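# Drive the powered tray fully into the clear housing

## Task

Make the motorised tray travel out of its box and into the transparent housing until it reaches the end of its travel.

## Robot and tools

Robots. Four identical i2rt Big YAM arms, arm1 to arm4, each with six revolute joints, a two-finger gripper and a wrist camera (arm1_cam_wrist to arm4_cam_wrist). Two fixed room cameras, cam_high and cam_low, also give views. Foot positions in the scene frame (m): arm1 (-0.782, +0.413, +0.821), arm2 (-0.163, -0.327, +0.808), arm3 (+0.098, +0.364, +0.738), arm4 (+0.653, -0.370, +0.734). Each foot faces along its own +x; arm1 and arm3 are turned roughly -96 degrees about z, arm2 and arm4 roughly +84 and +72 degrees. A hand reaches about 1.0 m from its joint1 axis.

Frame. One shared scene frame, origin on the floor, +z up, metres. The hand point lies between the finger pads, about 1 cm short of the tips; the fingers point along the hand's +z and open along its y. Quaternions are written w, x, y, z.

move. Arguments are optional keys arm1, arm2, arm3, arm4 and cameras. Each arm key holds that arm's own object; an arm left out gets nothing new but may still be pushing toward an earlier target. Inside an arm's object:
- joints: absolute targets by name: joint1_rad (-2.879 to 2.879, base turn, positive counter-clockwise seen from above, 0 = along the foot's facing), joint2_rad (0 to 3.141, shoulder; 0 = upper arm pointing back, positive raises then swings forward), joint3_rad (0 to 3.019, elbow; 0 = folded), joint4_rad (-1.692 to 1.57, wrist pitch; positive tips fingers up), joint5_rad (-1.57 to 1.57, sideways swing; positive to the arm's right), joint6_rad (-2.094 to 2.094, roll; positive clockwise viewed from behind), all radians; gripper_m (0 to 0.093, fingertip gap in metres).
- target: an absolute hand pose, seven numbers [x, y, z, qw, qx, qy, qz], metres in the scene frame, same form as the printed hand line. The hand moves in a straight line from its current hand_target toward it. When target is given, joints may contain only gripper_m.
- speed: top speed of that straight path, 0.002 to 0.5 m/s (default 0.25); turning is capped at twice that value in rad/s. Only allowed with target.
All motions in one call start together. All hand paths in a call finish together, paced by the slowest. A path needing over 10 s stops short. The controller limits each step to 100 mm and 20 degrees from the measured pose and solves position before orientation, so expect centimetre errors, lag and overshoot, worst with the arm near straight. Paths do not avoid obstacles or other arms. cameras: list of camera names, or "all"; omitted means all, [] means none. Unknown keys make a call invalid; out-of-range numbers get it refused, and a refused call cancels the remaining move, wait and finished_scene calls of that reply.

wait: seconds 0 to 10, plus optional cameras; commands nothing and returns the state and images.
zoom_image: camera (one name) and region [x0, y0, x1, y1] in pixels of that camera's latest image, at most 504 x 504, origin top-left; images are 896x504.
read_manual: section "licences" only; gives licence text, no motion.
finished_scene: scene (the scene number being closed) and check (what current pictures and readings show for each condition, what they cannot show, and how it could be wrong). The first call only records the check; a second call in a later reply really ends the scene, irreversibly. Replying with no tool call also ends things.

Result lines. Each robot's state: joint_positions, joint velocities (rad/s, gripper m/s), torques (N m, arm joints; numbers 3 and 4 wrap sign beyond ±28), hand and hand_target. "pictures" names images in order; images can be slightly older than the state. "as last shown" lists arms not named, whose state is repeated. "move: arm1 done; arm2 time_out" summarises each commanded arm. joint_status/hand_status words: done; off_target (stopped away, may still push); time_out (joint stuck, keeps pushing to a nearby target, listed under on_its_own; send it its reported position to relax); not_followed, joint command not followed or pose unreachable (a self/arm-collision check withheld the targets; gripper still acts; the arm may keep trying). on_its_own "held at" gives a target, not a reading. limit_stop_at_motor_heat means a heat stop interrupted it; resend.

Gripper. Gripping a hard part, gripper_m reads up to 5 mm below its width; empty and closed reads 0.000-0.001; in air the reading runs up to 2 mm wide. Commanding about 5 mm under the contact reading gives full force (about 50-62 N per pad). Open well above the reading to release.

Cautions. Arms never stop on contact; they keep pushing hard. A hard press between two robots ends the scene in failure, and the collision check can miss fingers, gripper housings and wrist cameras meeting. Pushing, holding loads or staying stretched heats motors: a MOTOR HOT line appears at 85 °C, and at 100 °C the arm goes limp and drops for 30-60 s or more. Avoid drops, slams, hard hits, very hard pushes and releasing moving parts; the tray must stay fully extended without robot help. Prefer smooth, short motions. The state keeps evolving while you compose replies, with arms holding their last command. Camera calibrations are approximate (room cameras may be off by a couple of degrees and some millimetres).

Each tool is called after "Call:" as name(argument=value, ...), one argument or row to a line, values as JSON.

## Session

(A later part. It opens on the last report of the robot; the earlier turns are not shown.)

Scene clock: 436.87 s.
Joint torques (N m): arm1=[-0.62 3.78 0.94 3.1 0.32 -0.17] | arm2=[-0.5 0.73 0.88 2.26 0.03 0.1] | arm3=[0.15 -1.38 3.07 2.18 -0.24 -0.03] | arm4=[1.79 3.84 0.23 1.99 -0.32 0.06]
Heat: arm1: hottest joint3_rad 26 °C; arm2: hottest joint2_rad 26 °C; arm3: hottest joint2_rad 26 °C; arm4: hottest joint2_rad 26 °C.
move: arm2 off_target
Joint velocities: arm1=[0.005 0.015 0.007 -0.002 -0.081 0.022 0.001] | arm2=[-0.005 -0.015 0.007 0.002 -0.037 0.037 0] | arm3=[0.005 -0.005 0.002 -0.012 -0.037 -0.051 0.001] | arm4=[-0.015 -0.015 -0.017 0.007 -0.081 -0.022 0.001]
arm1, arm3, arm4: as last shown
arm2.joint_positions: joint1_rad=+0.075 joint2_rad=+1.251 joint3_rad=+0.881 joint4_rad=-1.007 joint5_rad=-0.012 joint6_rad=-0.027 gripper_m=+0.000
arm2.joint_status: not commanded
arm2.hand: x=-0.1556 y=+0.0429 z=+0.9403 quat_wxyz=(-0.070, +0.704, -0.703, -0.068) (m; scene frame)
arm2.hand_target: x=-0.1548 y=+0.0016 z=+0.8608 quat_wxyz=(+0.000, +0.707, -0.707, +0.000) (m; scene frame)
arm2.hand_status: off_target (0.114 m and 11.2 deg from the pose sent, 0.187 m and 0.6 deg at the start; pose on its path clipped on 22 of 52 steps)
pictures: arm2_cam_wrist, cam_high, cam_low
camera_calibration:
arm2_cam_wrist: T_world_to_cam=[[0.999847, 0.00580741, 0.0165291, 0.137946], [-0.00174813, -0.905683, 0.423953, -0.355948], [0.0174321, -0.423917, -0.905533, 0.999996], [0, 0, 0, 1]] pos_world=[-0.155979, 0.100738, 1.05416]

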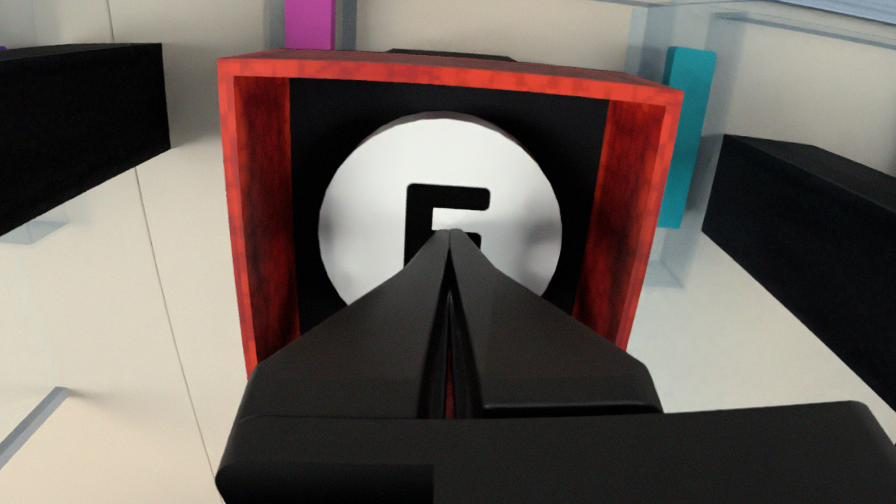

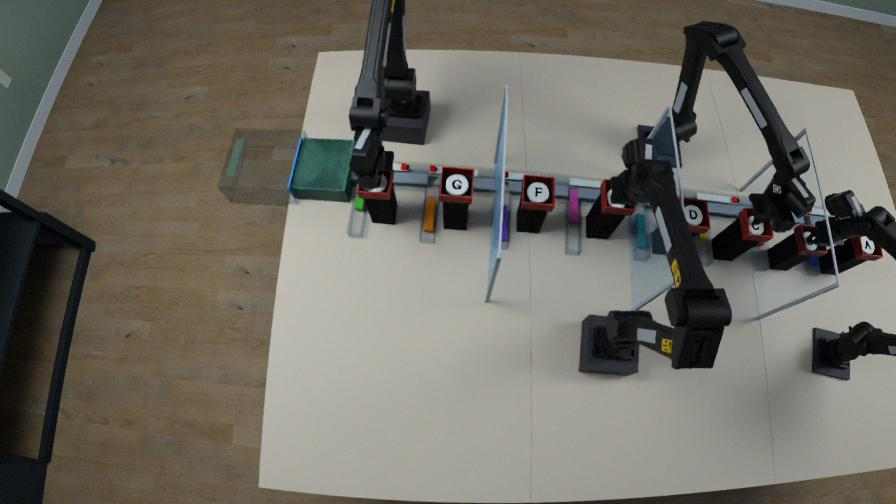

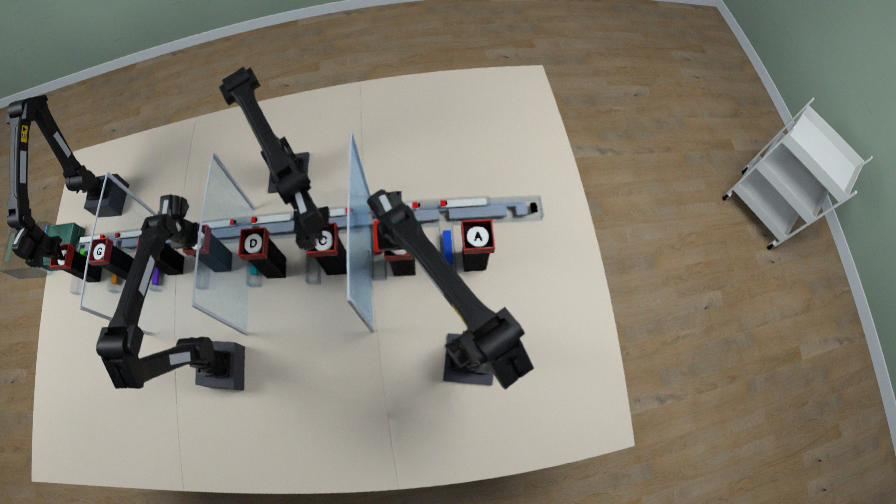

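Call:
wait(
  seconds=10,
  cameras=[],
)

Call:
wait(
  seconds=8,
  cameras=["cam_high", "cam_low"],
)

Call:
zoom_image(
  camera="cam_high",
  region=[200, 110, 400, 230],
)

Call:
zoom_image(
  camera="cam_high",
  region=[340, 150, 600, 260],
)

Call:
zoom_image(
  camera="cam_low",
  region=[290, 170, 560, 300],
)

Scene clock: 447.03 s.
Joint torques (N m): arm1=[-0.62 3.72 0.95 3.04 0.32 -0.17] | arm2=[-0.56 0.79 0.94 2.21 0.05 0.07] | arm3=[0.15 -1.32 3.11 2.11 -0.22 -0.04] | arm4=[1.73 3.78 0.23 1.99 -0.32 0.06]
Heat: arm1: hottest joint3_rad 26 °C; arm2: hottest joint2_rad 26 °C; arm3: hottest joint2_rad 26 °C; arm4: hottest joint2_rad 26 °C.
Joint velocities: arm1=[-0.005 0.015 0.007 -0.007 -0.051 0.037 0] | arm2=[0.005 -0.015 0.007 -0.027 -0.037 -0.022 0.001] | arm3=[-0.005 0.005 -0.012 -0.022 0.007 -0.095 0] | arm4=[0.005 0.015 0.002 -0.007 -0.066 -0.037 0]
arm1.joint_positions: joint1_rad=-0.007 joint2_rad=+1.188 joint3_rad=+0.752 joint4_rad=-0.952 joint5_rad=-0.003 joint6_rad=-0.122 gripper_m=+0.000
arm1.joint_status: not commanded
arm1.hand: x=-0.8216 y=+0.0813 z=+0.9261 quat_wxyz=(-0.061, -0.703, -0.706, +0.070) (m; scene frame)
arm1.hand_target: x=-0.8211 y=+0.1232 z=+0.8555 quat_wxyz=(-0.001, -0.707, -0.707, -0.001) (m; scene frame)
arm1.hand_status: not commanded
arm2.joint_positions: joint1_rad=+0.075 joint2_rad=+1.251 joint3_rad=+0.880 joint4_rad=-1.007 joint5_rad=-0.012 joint6_rad=-0.027 gripper_m=+0.000
arm2.joint_status: not commanded
arm2.hand: x=-0.1556 y=+0.0428 z=+0.9402 quat_wxyz=(-0.070, +0.704, -0.703, -0.068) (m; scene frame)
arm2.hand_target: x=-0.1548 y=+0.0016 z=+0.8608 quat_wxyz=(+0.000, +0.707, -0.707, +0.000) (m; scene frame)
arm2.hand_status: off_target (0.114 m and 11.2 deg from the pose sent, 0.187 m and 0.6 deg at the start; pose on its path clipped on 22 of 52 steps)
arm3.joint_positions: joint1_rad=+0.525 joint2_rad=+1.276 joint3_rad=+1.077 joint4_rad=-1.166 joint5_rad=+0.024 joint6_rad=+0.461 gripper_m=+0.000
arm3.joint_status: not commanded
arm3.hand: x=+0.2684 y=-0.0015 z=+0.9317 quat_wxyz=(-0.093, -0.707, -0.701, +0.036) (m; scene frame)
arm3.hand_target: x=+0.2656 y=+0.0238 z=+0.8466 quat_wxyz=(+0.001, -0.707, -0.707, +0.001) (m; scene frame)
arm3.hand_status: not commanded
arm4.joint_positions: joint1_rad=+0.720 joint2_rad=+1.213 joint3_rad=+0.974 joint4_rad=-1.133 joint5_rad=+0.011 joint6_rad=+0.492 gripper_m=+0.000
arm4.joint_status: not commanded
arm4.hand: x=+0.4805 y=-0.0383 z=+0.9079 quat_wxyz=(-0.033, +0.701, -0.707, -0.089) (m; scene frame)
arm4.hand_target: x=+0.4885 y=-0.0689 z=+0.8249 quat_wxyz=(-0.001, +0.707, -0.708, +0.000) (m; scene frame)
arm4.hand_status: not commanded
wait: 10.00 s; at rest by 0.10 s
pictures: none
No camera images: "cameras" was empty.

Scene clock: 455.03 s.
Joint torques (N m): arm1=[-0.56 3.72 0.96 3.1 0.33 -0.17] | arm2=[-0.56 0.44 0.88 2.29 0.07 0.09] | arm3=[0.09 -1.38 3.1 2.14 -0.23 -0.04] | arm4=[1.73 3.84 0.23 1.99 -0.32 0.06]
Heat: arm1: hottest joint3_rad 26 °C; arm2: hottest joint2_rad 26 °C; arm3: hottest joint2_rad 26 °C; arm4: hottest joint2_rad 26 °C.
Joint velocities: arm1=[-0.015 -0.015 0.007 -0.002 -0.037 -0.007 0] | arm2=[0.005 -0.005 -0.002 0.017 0.022 0.007 -0.001] | arm3=[0.005 -0.005 -0.002 -0.012 -0.007 -0.007 0] | arm4=[-0.005 0.005 0.002 0.002 0.007 -0.051 0.001]
arm1.joint_positions: joint1_rad=-0.007 joint2_rad=+1.188 joint3_rad=+0.752 joint4_rad=-0.952 joint5_rad=-0.003 joint6_rad=-0.122 gripper_m=+0.000
arm1.joint_status: not commanded
arm1.hand: x=-0.8216 y=+0.0813 z=+0.9261 quat_wxyz=(-0.061, -0.703, -0.706, +0.070) (m; scene frame)
arm1.hand_target: x=-0.8211 y=+0.1232 z=+0.8555 quat_wxyz=(-0.001, -0.707, -0.707, -0.001) (m; scene frame)
arm1.hand_status: not commanded
arm2.joint_positions: joint1_rad=+0.075 joint2_rad=+1.251 joint3_rad=+0.880 joint4_rad=-1.007 joint5_rad=-0.012 joint6_rad=-0.027 gripper_m=+0.000
arm2.joint_status: not commanded
arm2.hand: x=-0.1556 y=+0.0428 z=+0.9402 quat_wxyz=(-0.070, +0.704, -0.703, -0.068) (m; scene frame)
arm2.hand_target: x=-0.1548 y=+0.0016 z=+0.8608 quat_wxyz=(+0.000, +0.707, -0.707, +0.000) (m; scene frame)
arm2.hand_status: off_target (0.114 m and 11.2 deg from the pose sent, 0.187 m and 0.6 deg at the start; pose on its path clipped on 22 of 52 steps)
arm3.joint_positions: joint1_rad=+0.525 joint2_rad=+1.276 joint3_rad=+1.077 joint4_rad=-1.166 joint5_rad=+0.024 joint6_rad=+0.461 gripper_m=+0.000
arm3.joint_status: not commanded
arm3.hand: x=+0.2684 y=-0.0015 z=+0.9317 quat_wxyz=(-0.093, -0.707, -0.701, +0.036) (m; scene frame)
arm3.hand_target: x=+0.2656 y=+0.0238 z=+0.8466 quat_wxyz=(+0.001, -0.707, -0.707, +0.001) (m; scene frame)
arm3.hand_status: not commanded
arm4.joint_positions: joint1_rad=+0.720 joint2_rad=+1.213 joint3_rad=+0.974 joint4_rad=-1.133 joint5_rad=+0.011 joint6_rad=+0.492 gripper_m=+0.000
arm4.joint_status: not commanded
arm4.hand: x=+0.4805 y=-0.0383 z=+0.9079 quat_wxyz=(-0.033, +0.701, -0.707, -0.089) (m; scene frame)
arm4.hand_target: x=+0.4885 y=-0.0689 z=+0.8249 quat_wxyz=(-0.001, +0.707, -0.708, +0.000) (m; scene frame)
arm4.hand_status: not commanded
wait: 8.00 s; at rest by 0.27 s
pictures: cam_high, cam_low

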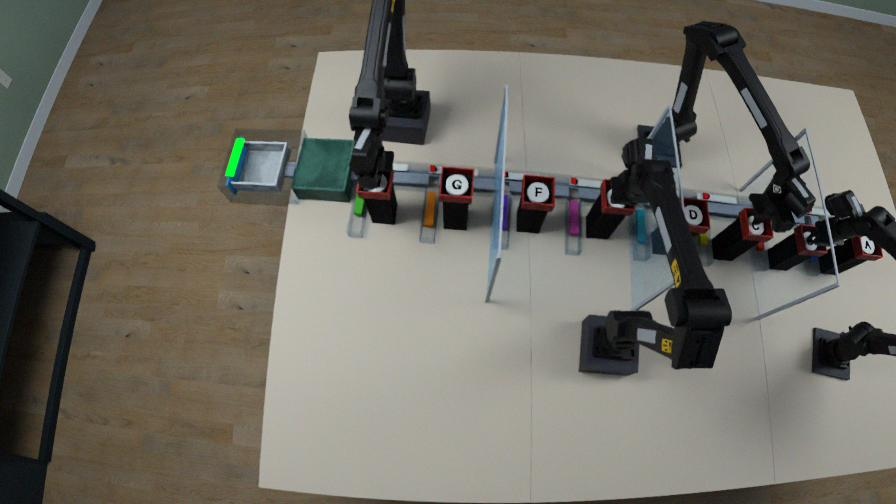

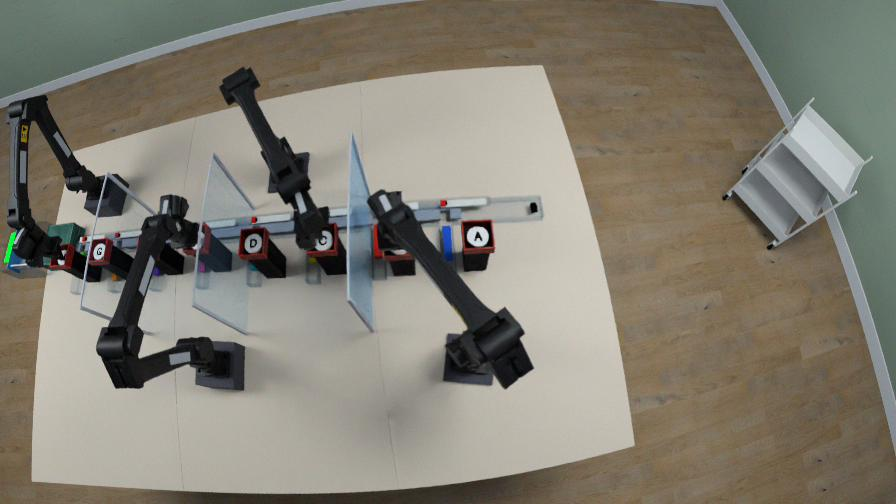

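Scaled by 2.520 from the camera's 896x504 image, which has a finer 1280x720 frame.

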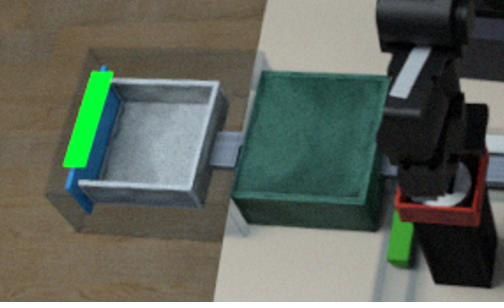

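Scaled by 1.938 from the camera's 896x504 image, which has a finer 1280x720 frame.

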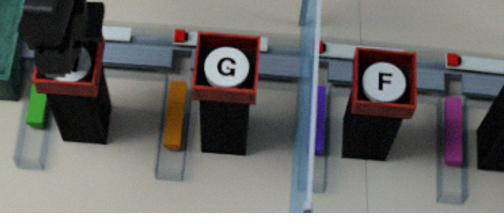

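Scaled by 1.867 from the camera's 896x504 image, which has a finer 1280x720 frame.

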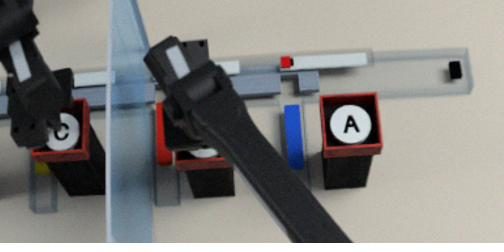

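Call:
move(
  arm1={"target": [-0.825, 0.073, 1.0, 0, 0.7071, 0.7071, 0], "speed": 0.35},
  arm2={"target": [-0.155, 0.072, 1.0, 0, 0.7071, -0.7071, 0], "speed": 0.35},
  arm3={"target": [0.270, -0.006, 1.0, 0, 0.7071, 0.7071, 0], "speed": 0.35},
  arm4={"target": [0.482, -0.025, 1.0, 0, 0.7071, -0.7071, 0], "speed": 0.35},
  cameras=["cam_high", "cam_low"],
)

Call:
wait(
  seconds=10,
  cameras=["cam_high", "cam_low"],
)

Call:
zoom_image(
  camera="cam_high",
  region=[200, 110, 400, 230],
)

Scene clock: 456.97 s.
Joint torques (N m): arm1=[0.38 -5.6 11.32 0.49 0.2 -0.02] | arm2=[-0.5 -11.05 13.74 -0.38 0.01 0.08] | arm3=[-1.38 -11.81 15.02 0.05 -0.14 -0.2] | arm4=[0.03 -8.06 15.91 -0.59 -0.13 -0.15]
Heat: arm1: hottest joint3_rad 26 °C; arm2: hottest joint2_rad 26 °C; arm3: hottest joint2_rad 26 °C; arm4: hottest joint2_rad 26 °C.
move: arm1 off_target; arm2 off_target; arm3 off_target; arm4 off_target
Joint velocities: arm1=[-0.015 -0.024 -0.002 -0.017 -0.007 0.022 0] | arm2=[0.005 -0.005 0.017 -0.002 0.037 -0.051 0] | arm3=[0.005 -0.005 0.002 0.002 0.081 0.007 0] | arm4=[0.005 -0.015 -0.002 -0.012 -0.051 -0.095 0]
arm1.joint_positions: joint1_rad=-0.007 joint2_rad=+1.251 joint3_rad=+0.981 joint4_rad=-1.334 joint5_rad=+0.001 joint6_rad=-0.122 gripper_m=+0.000
arm1.joint_status: not commanded
arm1.hand: x=-0.8219 y=+0.0887 z=+0.9858 quat_wxyz=(+0.007, -0.705, -0.709, -0.014) (m; scene frame)
arm1.hand_target: x=-0.8252 y=+0.0726 z=+1.0004 quat_wxyz=(-0.001, -0.708, -0.706, +0.000) (m; scene frame)
arm1.hand_status: off_target (0.021 m and 1.8 deg from the pose sent, 0.074 m and 10.7 deg at the start)
arm2.joint_positions: joint1_rad=+0.075 joint2_rad=+1.379 joint3_rad=+1.156 joint4_rad=-1.354 joint5_rad=-0.012 joint6_rad=-0.027 gripper_m=+0.000
arm2.joint_status: not commanded
arm2.hand: x=-0.1557 y=+0.0594 z=+0.9933 quat_wxyz=(+0.003, +0.707, -0.707, +0.000) (m; scene frame)
arm2.hand_target: x=-0.1547 y=+0.0721 z=+1.0001 quat_wxyz=(+0.000, +0.707, -0.707, -0.001) (m; scene frame)
arm2.hand_status: off_target (0.014 m and 0.3 deg from the pose sent, 0.067 m and 11.2 deg at the start)
arm3.joint_positions: joint1_rad=+0.525 joint2_rad=+1.368 joint3_rad=+1.340 joint4_rad=-1.542 joint5_rad=+0.019 joint6_rad=+0.461 gripper_m=+0.000
arm3.joint_status: not commanded
arm3.hand: x=+0.2652 y=+0.0049 z=+0.9938 quat_wxyz=(+0.004, -0.709, -0.705, +0.000) (m; scene frame)
arm3.hand_target: x=+0.2703 y=-0.0067 z=+1.0006 quat_wxyz=(+0.000, -0.707, -0.707, +0.000) (m; scene frame)
arm3.hand_status: off_target (0.013 m and 0.5 deg from the pose sent, 0.068 m and 11.4 deg at the start)
arm4.joint_positions: joint1_rad=+0.704 joint2_rad=+1.321 joint3_rad=+1.265 joint4_rad=-1.550 joint5_rad=+0.005 joint6_rad=+0.471 gripper_m=+0.000
arm4.joint_status: not commanded
arm4.hand: x=+0.4874 y=-0.0409 z=+0.9776 quat_wxyz=(+0.005, +0.707, -0.707, +0.022) (m; scene frame)
arm4.hand_target: x=+0.4824 y=-0.0257 z=+0.9991 quat_wxyz=(-0.001, +0.708, -0.706, +0.000) (m; scene frame)
arm4.hand_status: off_target (0.028 m and 2.6 deg from the pose sent, 0.093 m and 10.9 deg at the start)
pictures: cam_high, cam_low

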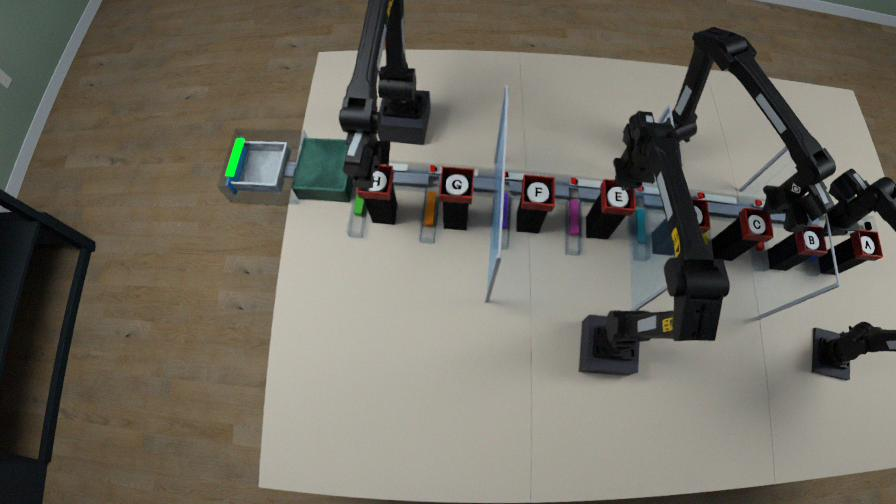

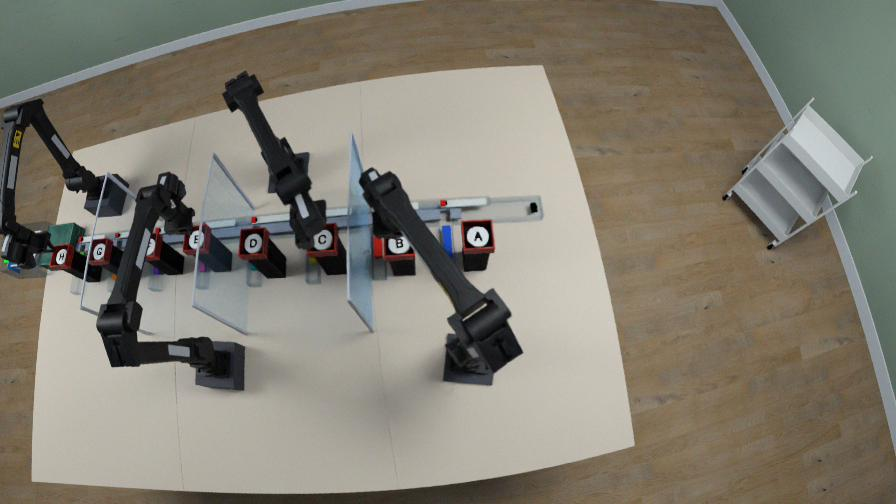

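Scene clock: 466.97 s.
Joint torques (N m): arm1=[0.26 -5.6 11.32 0.51 0.19 -0.03] | arm2=[-0.91 -10.46 13.68 -0.49 0.05 0.06] | arm3=[-1.55 -11.75 14.99 0.08 -0.13 -0.19] | arm4=[0.03 -8.06 15.9 -0.53 -0.12 -0.15]
Heat: arm1: hottest joint3_rad 28 °C; arm2: hottest joint3_rad 29 °C; arm3: hottest joint2_rad 27 °C; arm4: hottest joint3_rad 30 °C.
Joint velocities: arm1=[-0.015 0.005 0.002 -0.027 0.037 0.066 -0.001] | arm2=[-0.005 -0.005 0.002 -0.007 -0.037 -0.11 -0.001] | arm3=[-0.005 -0.005 0.007 0.012 -0.081 -0.11 -0.001] | arm4=[-0.005 -0.005 0.017 0.012 -0.081 -0.007 -0.001]
arm1.joint_positions: joint1_rad=-0.007 joint2_rad=+1.251 joint3_rad=+0.981 joint4_rad=-1.334 joint5_rad=+0.001 joint6_rad=-0.122 gripper_m=+0.000
arm1.joint_status: not commanded
arm1.hand: x=-0.8219 y=+0.0888 z=+0.9858 quat_wxyz=(+0.007, -0.705, -0.709, -0.014) (m; scene frame)
arm1.hand_target: x=-0.8252 y=+0.0726 z=+1.0004 quat_wxyz=(-0.001, -0.708, -0.706, +0.000) (m; scene frame)
arm1.hand_status: off_target (0.021 m and 1.8 deg from the pose sent, 0.074 m and 10.7 deg at the start)
arm2.joint_positions: joint1_rad=+0.075 joint2_rad=+1.379 joint3_rad=+1.156 joint4_rad=-1.354 joint5_rad=-0.012 joint6_rad=-0.027 gripper_m=+0.000
arm2.joint_status: not commanded
arm2.hand: x=-0.1557 y=+0.0594 z=+0.9933 quat_wxyz=(+0.003, +0.707, -0.707, +0.000) (m; scene frame)
arm2.hand_target: x=-0.1547 y=+0.0721 z=+1.0001 quat_wxyz=(+0.000, +0.707, -0.707, -0.001) (m; scene frame)
arm2.hand_status: off_target (0.014 m and 0.3 deg from the pose sent, 0.067 m and 11.2 deg at the start)
arm3.joint_positions: joint1_rad=+0.525 joint2_rad=+1.368 joint3_rad=+1.340 joint4_rad=-1.542 joint5_rad=+0.019 joint6_rad=+0.461 gripper_m=+0.000
arm3.joint_status: not commanded
arm3.hand: x=+0.2652 y=+0.0049 z=+0.9938 quat_wxyz=(+0.004, -0.709, -0.705, +0.000) (m; scene frame)
arm3.hand_target: x=+0.2703 y=-0.0067 z=+1.0006 quat_wxyz=(+0.000, -0.707, -0.707, +0.000) (m; scene frame)
arm3.hand_status: off_target (0.013 m and 0.5 deg from the pose sent, 0.068 m and 11.4 deg at the start)
arm4.joint_positions: joint1_rad=+0.704 joint2_rad=+1.321 joint3_rad=+1.265 joint4_rad=-1.551 joint5_rad=+0.005 joint6_rad=+0.470 gripper_m=+0.000
arm4.joint_status: not commanded
arm4.hand: x=+0.4874 y=-0.0410 z=+0.9776 quat_wxyz=(+0.005, +0.707, -0.707, +0.022) (m; scene frame)
arm4.hand_target: x=+0.4824 y=-0.0257 z=+0.9991 quat_wxyz=(-0.001, +0.708, -0.706, +0.000) (m; scene frame)
arm4.hand_status: off_target (0.028 m and 2.6 deg from the pose sent, 0.093 m and 10.9 deg at the start)
wait: 10.00 s; at rest by 0.27 s
pictures: cam_high, cam_low

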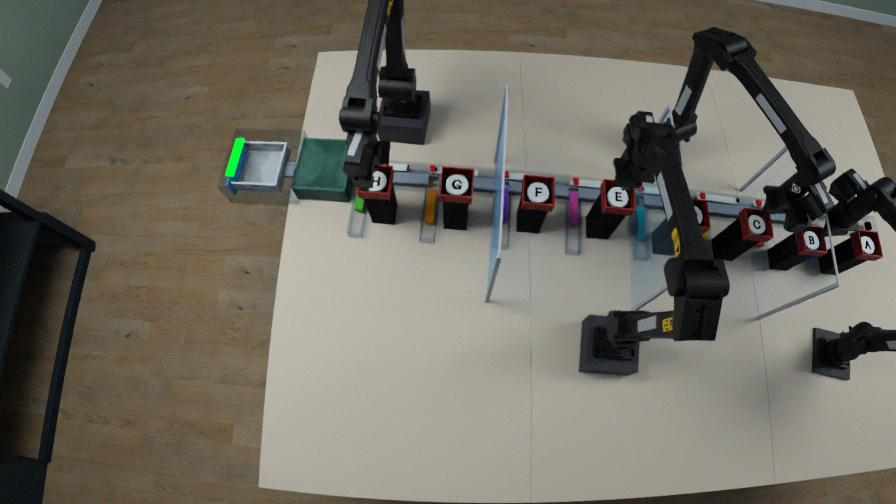

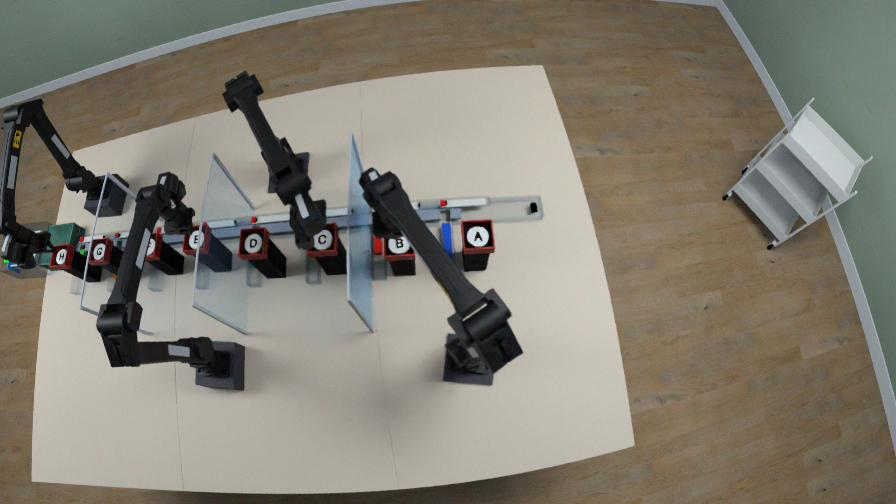

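Scaled by 2.520 from the camera's 896x504 image, which has a finer 1280x720 frame.

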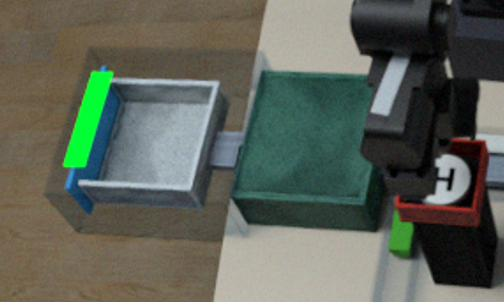

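Call:
finished_scene(
  scene=2,
  check="Tray out of the green box into the see-through housing as far as it goes: the latest cam_high zoom (scene clock 467 s) shows the grey tray fully outside the green box, its blue front at the far end of the housing, and the green lamp lit there. The position is unchanged from 455 s to 467 s. Stays without the robot: all four arms were lifted off the buttons at 457 s and touch nothing, and the tray and lamp did not change over the next 10 s. The rod moved out with the tray (its right end shifted left in cam_low). What pictures cannot show: exact remaining millimetres of travel; it could be missed if the tray stopped just short, but the lit lamp and the front touching the end indicate full travel. It could also be missed if the returning bolts pushed the tray back, which was not seen and did not happen in scene 1.",
)

This call ended nothing. Check each condition that your pictures could not show: look closer or test it, and mend what is not met. Then call finished_scene again.

Call:
wait(
  seconds=10,
  cameras=[],
)

Call:
wait(
  seconds=8,
  cameras=["cam_high"],
)

Call:
zoom_image(
  camera="cam_high",
  region=[200, 110, 320, 220],
)

Scene clock: 477.23 s.
Joint torques (N m): arm1=[0.26 -5.71 11.32 0.5 0.2 -0.02] | arm2=[-0.97 -11.11 13.71 -0.42 0.05 0.07] | arm3=[-1.49 -11.75 15.01 0.09 -0.15 -0.19] | arm4=[0.03 -8 15.9 -0.53 -0.12 -0.15]
Heat: arm1: hottest joint3_rad 29 °C; arm2: hottest joint3_rad 31 °C; arm3: hottest joint2_rad 27 °C; arm4: hottest joint3_rad 32 °C.
Joint velocities: arm1=[-0.015 0.015 0.007 0.007 0.037 -0.007 0.001] | arm2=[0.005 -0.024 -0.002 -0.012 -0.051 0.007 -0.001] | arm3=[0.005 -0.005 -0.007 -0.017 -0.037 0.11 0] | arm4=[-0.005 -0.005 -0.002 0.002 0.037 0.007 0.001]
arm1.joint_positions: joint1_rad=-0.007 joint2_rad=+1.251 joint3_rad=+0.981 joint4_rad=-1.334 joint5_rad=+0.001 joint6_rad=-0.122 gripper_m=+0.000
arm1.joint_status: not commanded
arm1.hand: x=-0.8219 y=+0.0888 z=+0.9858 quat_wxyz=(+0.007, -0.705, -0.709, -0.014) (m; scene frame)
arm1.hand_target: x=-0.8252 y=+0.0726 z=+1.0004 quat_wxyz=(-0.001, -0.708, -0.706, +0.000) (m; scene frame)
arm1.hand_status: off_target (0.021 m and 1.8 deg from the pose sent, 0.074 m and 10.7 deg at the start)
arm2.joint_positions: joint1_rad=+0.075 joint2_rad=+1.379 joint3_rad=+1.156 joint4_rad=-1.354 joint5_rad=-0.012 joint6_rad=-0.027 gripper_m=+0.000
arm2.joint_status: not commanded
arm2.hand: x=-0.1557 y=+0.0594 z=+0.9933 quat_wxyz=(+0.003, +0.707, -0.707, +0.000) (m; scene frame)
arm2.hand_target: x=-0.1547 y=+0.0721 z=+1.0001 quat_wxyz=(+0.000, +0.707, -0.707, -0.001) (m; scene frame)
arm2.hand_status: off_target (0.014 m and 0.3 deg from the pose sent, 0.067 m and 11.2 deg at the start)
arm3.joint_positions: joint1_rad=+0.525 joint2_rad=+1.368 joint3_rad=+1.340 joint4_rad=-1.542 joint5_rad=+0.019 joint6_rad=+0.461 gripper_m=+0.000
arm3.joint_status: not commanded
arm3.hand: x=+0.2652 y=+0.0049 z=+0.9938 quat_wxyz=(+0.004, -0.709, -0.705, +0.000) (m; scene frame)
arm3.hand_target: x=+0.2703 y=-0.0067 z=+1.0006 quat_wxyz=(+0.000, -0.707, -0.707, +0.000) (m; scene frame)
arm3.hand_status: off_target (0.013 m and 0.5 deg from the pose sent, 0.068 m and 11.4 deg at the start)
arm4.joint_positions: joint1_rad=+0.704 joint2_rad=+1.321 joint3_rad=+1.265 joint4_rad=-1.551 joint5_rad=+0.005 joint6_rad=+0.470 gripper_m=+0.000
arm4.joint_status: not commanded
arm4.hand: x=+0.4874 y=-0.0410 z=+0.9776 quat_wxyz=(+0.005, +0.707, -0.707, +0.022) (m; scene frame)
arm4.hand_target: x=+0.4824 y=-0.0257 z=+0.9991 quat_wxyz=(-0.001, +0.708, -0.706, +0.000) (m; scene frame)
arm4.hand_status: off_target (0.028 m and 2.6 deg from the pose sent, 0.093 m and 10.9 deg at the start)
wait: 10.00 s; at rest from the start
pictures: none
No camera images: "cameras" was empty.

Scene clock: 485.23 s.
Joint torques (N m): arm1=[0.32 -5.6 11.34 0.47 0.18 -0.03] | arm2=[-0.97 -10.87 13.98 -0.42 0.05 0.08] | arm3=[-1.49 -11.69 14.99 0.08 -0.13 -0.18] | arm4=[0.03 -8 15.91 -0.54 -0.12 -0.15]
Heat: arm1: hottest joint3_rad 30 °C; arm2: hottest joint3_rad 32 °C; arm3: hottest joint3_rad 28 °C; arm4: hottest joint3_rad 34 °C.
Joint velocities: arm1=[-0.015 0.005 0.012 -0.022 0.051 0.037 -0.001] | arm2=[-0.015 -0.005 -0.017 0.017 -0.007 0.022 0.001] | arm3=[-0.005 0.005 0.012 -0.022 -0.051 -0.022 -0.001] | arm4=[-0.005 -0.024 -0.007 -0.002 0.022 -0.022 -0.001]
arm1.joint_positions: joint1_rad=-0.007 joint2_rad=+1.251 joint3_rad=+0.981 joint4_rad=-1.334 joint5_rad=+0.001 joint6_rad=-0.122 gripper_m=+0.000
arm1.joint_status: not commanded
arm1.hand: x=-0.8219 y=+0.0888 z=+0.9858 quat_wxyz=(+0.007, -0.705, -0.709, -0.014) (m; scene frame)
arm1.hand_target: x=-0.8252 y=+0.0726 z=+1.0004 quat_wxyz=(-0.001, -0.708, -0.706, +0.000) (m; scene frame)
arm1.hand_status: off_target (0.021 m and 1.8 deg from the pose sent, 0.074 m and 10.7 deg at the start)
arm2.joint_positions: joint1_rad=+0.075 joint2_rad=+1.379 joint3_rad=+1.156 joint4_rad=-1.354 joint5_rad=-0.012 joint6_rad=-0.027 gripper_m=+0.000
arm2.joint_status: not commanded
arm2.hand: x=-0.1557 y=+0.0594 z=+0.9933 quat_wxyz=(+0.003, +0.707, -0.707, +0.000) (m; scene frame)
arm2.hand_target: x=-0.1547 y=+0.0721 z=+1.0001 quat_wxyz=(+0.000, +0.707, -0.707, -0.001) (m; scene frame)
arm2.hand_status: off_target (0.014 m and 0.3 deg from the pose sent, 0.067 m and 11.2 deg at the start)
arm3.joint_positions: joint1_rad=+0.525 joint2_rad=+1.368 joint3_rad=+1.340 joint4_rad=-1.542 joint5_rad=+0.019 joint6_rad=+0.461 gripper_m=+0.000
arm3.joint_status: not commanded
arm3.hand: x=+0.2652 y=+0.0049 z=+0.9938 quat_wxyz=(+0.004, -0.709, -0.705, +0.000) (m; scene frame)
arm3.hand_target: x=+0.2703 y=-0.0067 z=+1.0006 quat_wxyz=(+0.000, -0.707, -0.707, +0.000) (m; scene frame)
arm3.hand_status: off_target (0.013 m and 0.5 deg from the pose sent, 0.068 m and 11.4 deg at the start)
arm4.joint_positions: joint1_rad=+0.704 joint2_rad=+1.321 joint3_rad=+1.265 joint4_rad=-1.551 joint5_rad=+0.005 joint6_rad=+0.470 gripper_m=+0.000
arm4.joint_status: not commanded
arm4.hand: x=+0.4874 y=-0.0410 z=+0.9776 quat_wxyz=(+0.005, +0.707, -0.707, +0.022) (m; scene frame)
arm4.hand_target: x=+0.4824 y=-0.0257 z=+0.9991 quat_wxyz=(-0.001, +0.708, -0.706, +0.000) (m; scene frame)
arm4.hand_status: off_target (0.028 m and 2.6 deg from the pose sent, 0.093 m and 10.9 deg at the start)
wait: 8.00 s; at rest by 0.27 s
pictures: cam_high

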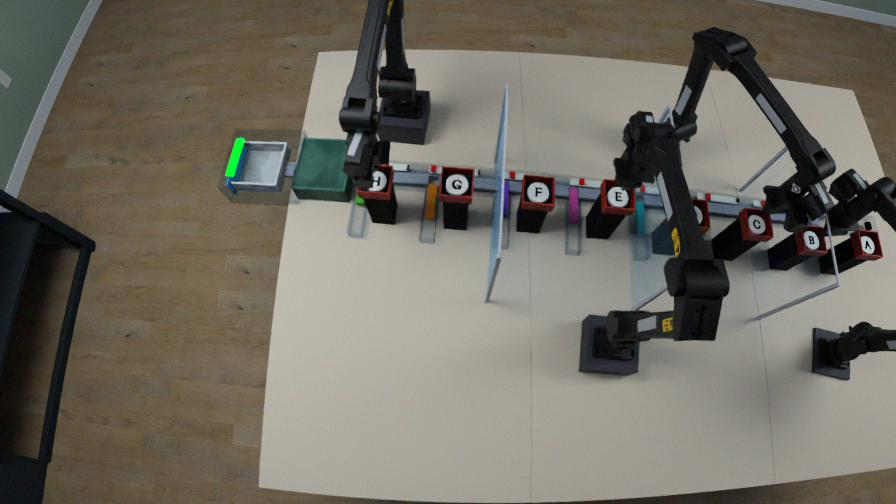

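Scaled by 4.200 from the camera's 896x504 image, which has a finer 1280x720 frame.

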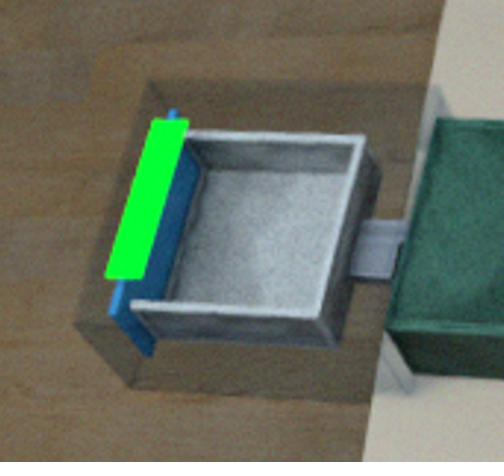

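Call:
finished_scene(
  scene=2,
  check="Tray out of box and in the see-through housing: a fresh close zoom at 485 s shows the grey tray completely outside the green box, its blue front at the housing's far end under the lit green lamp. As far as it goes: the position is identical at 455, 467 and 485 s, the lamp is on, and it looks the same as the successful end state in scene 1; the pictures cannot measure the last millimetres. Stays without the robot: the four arms have been clear of the buttons since 457 s (28 s), nothing has moved back, even while bolts were returning.",
)

The scene is finished: the task was done.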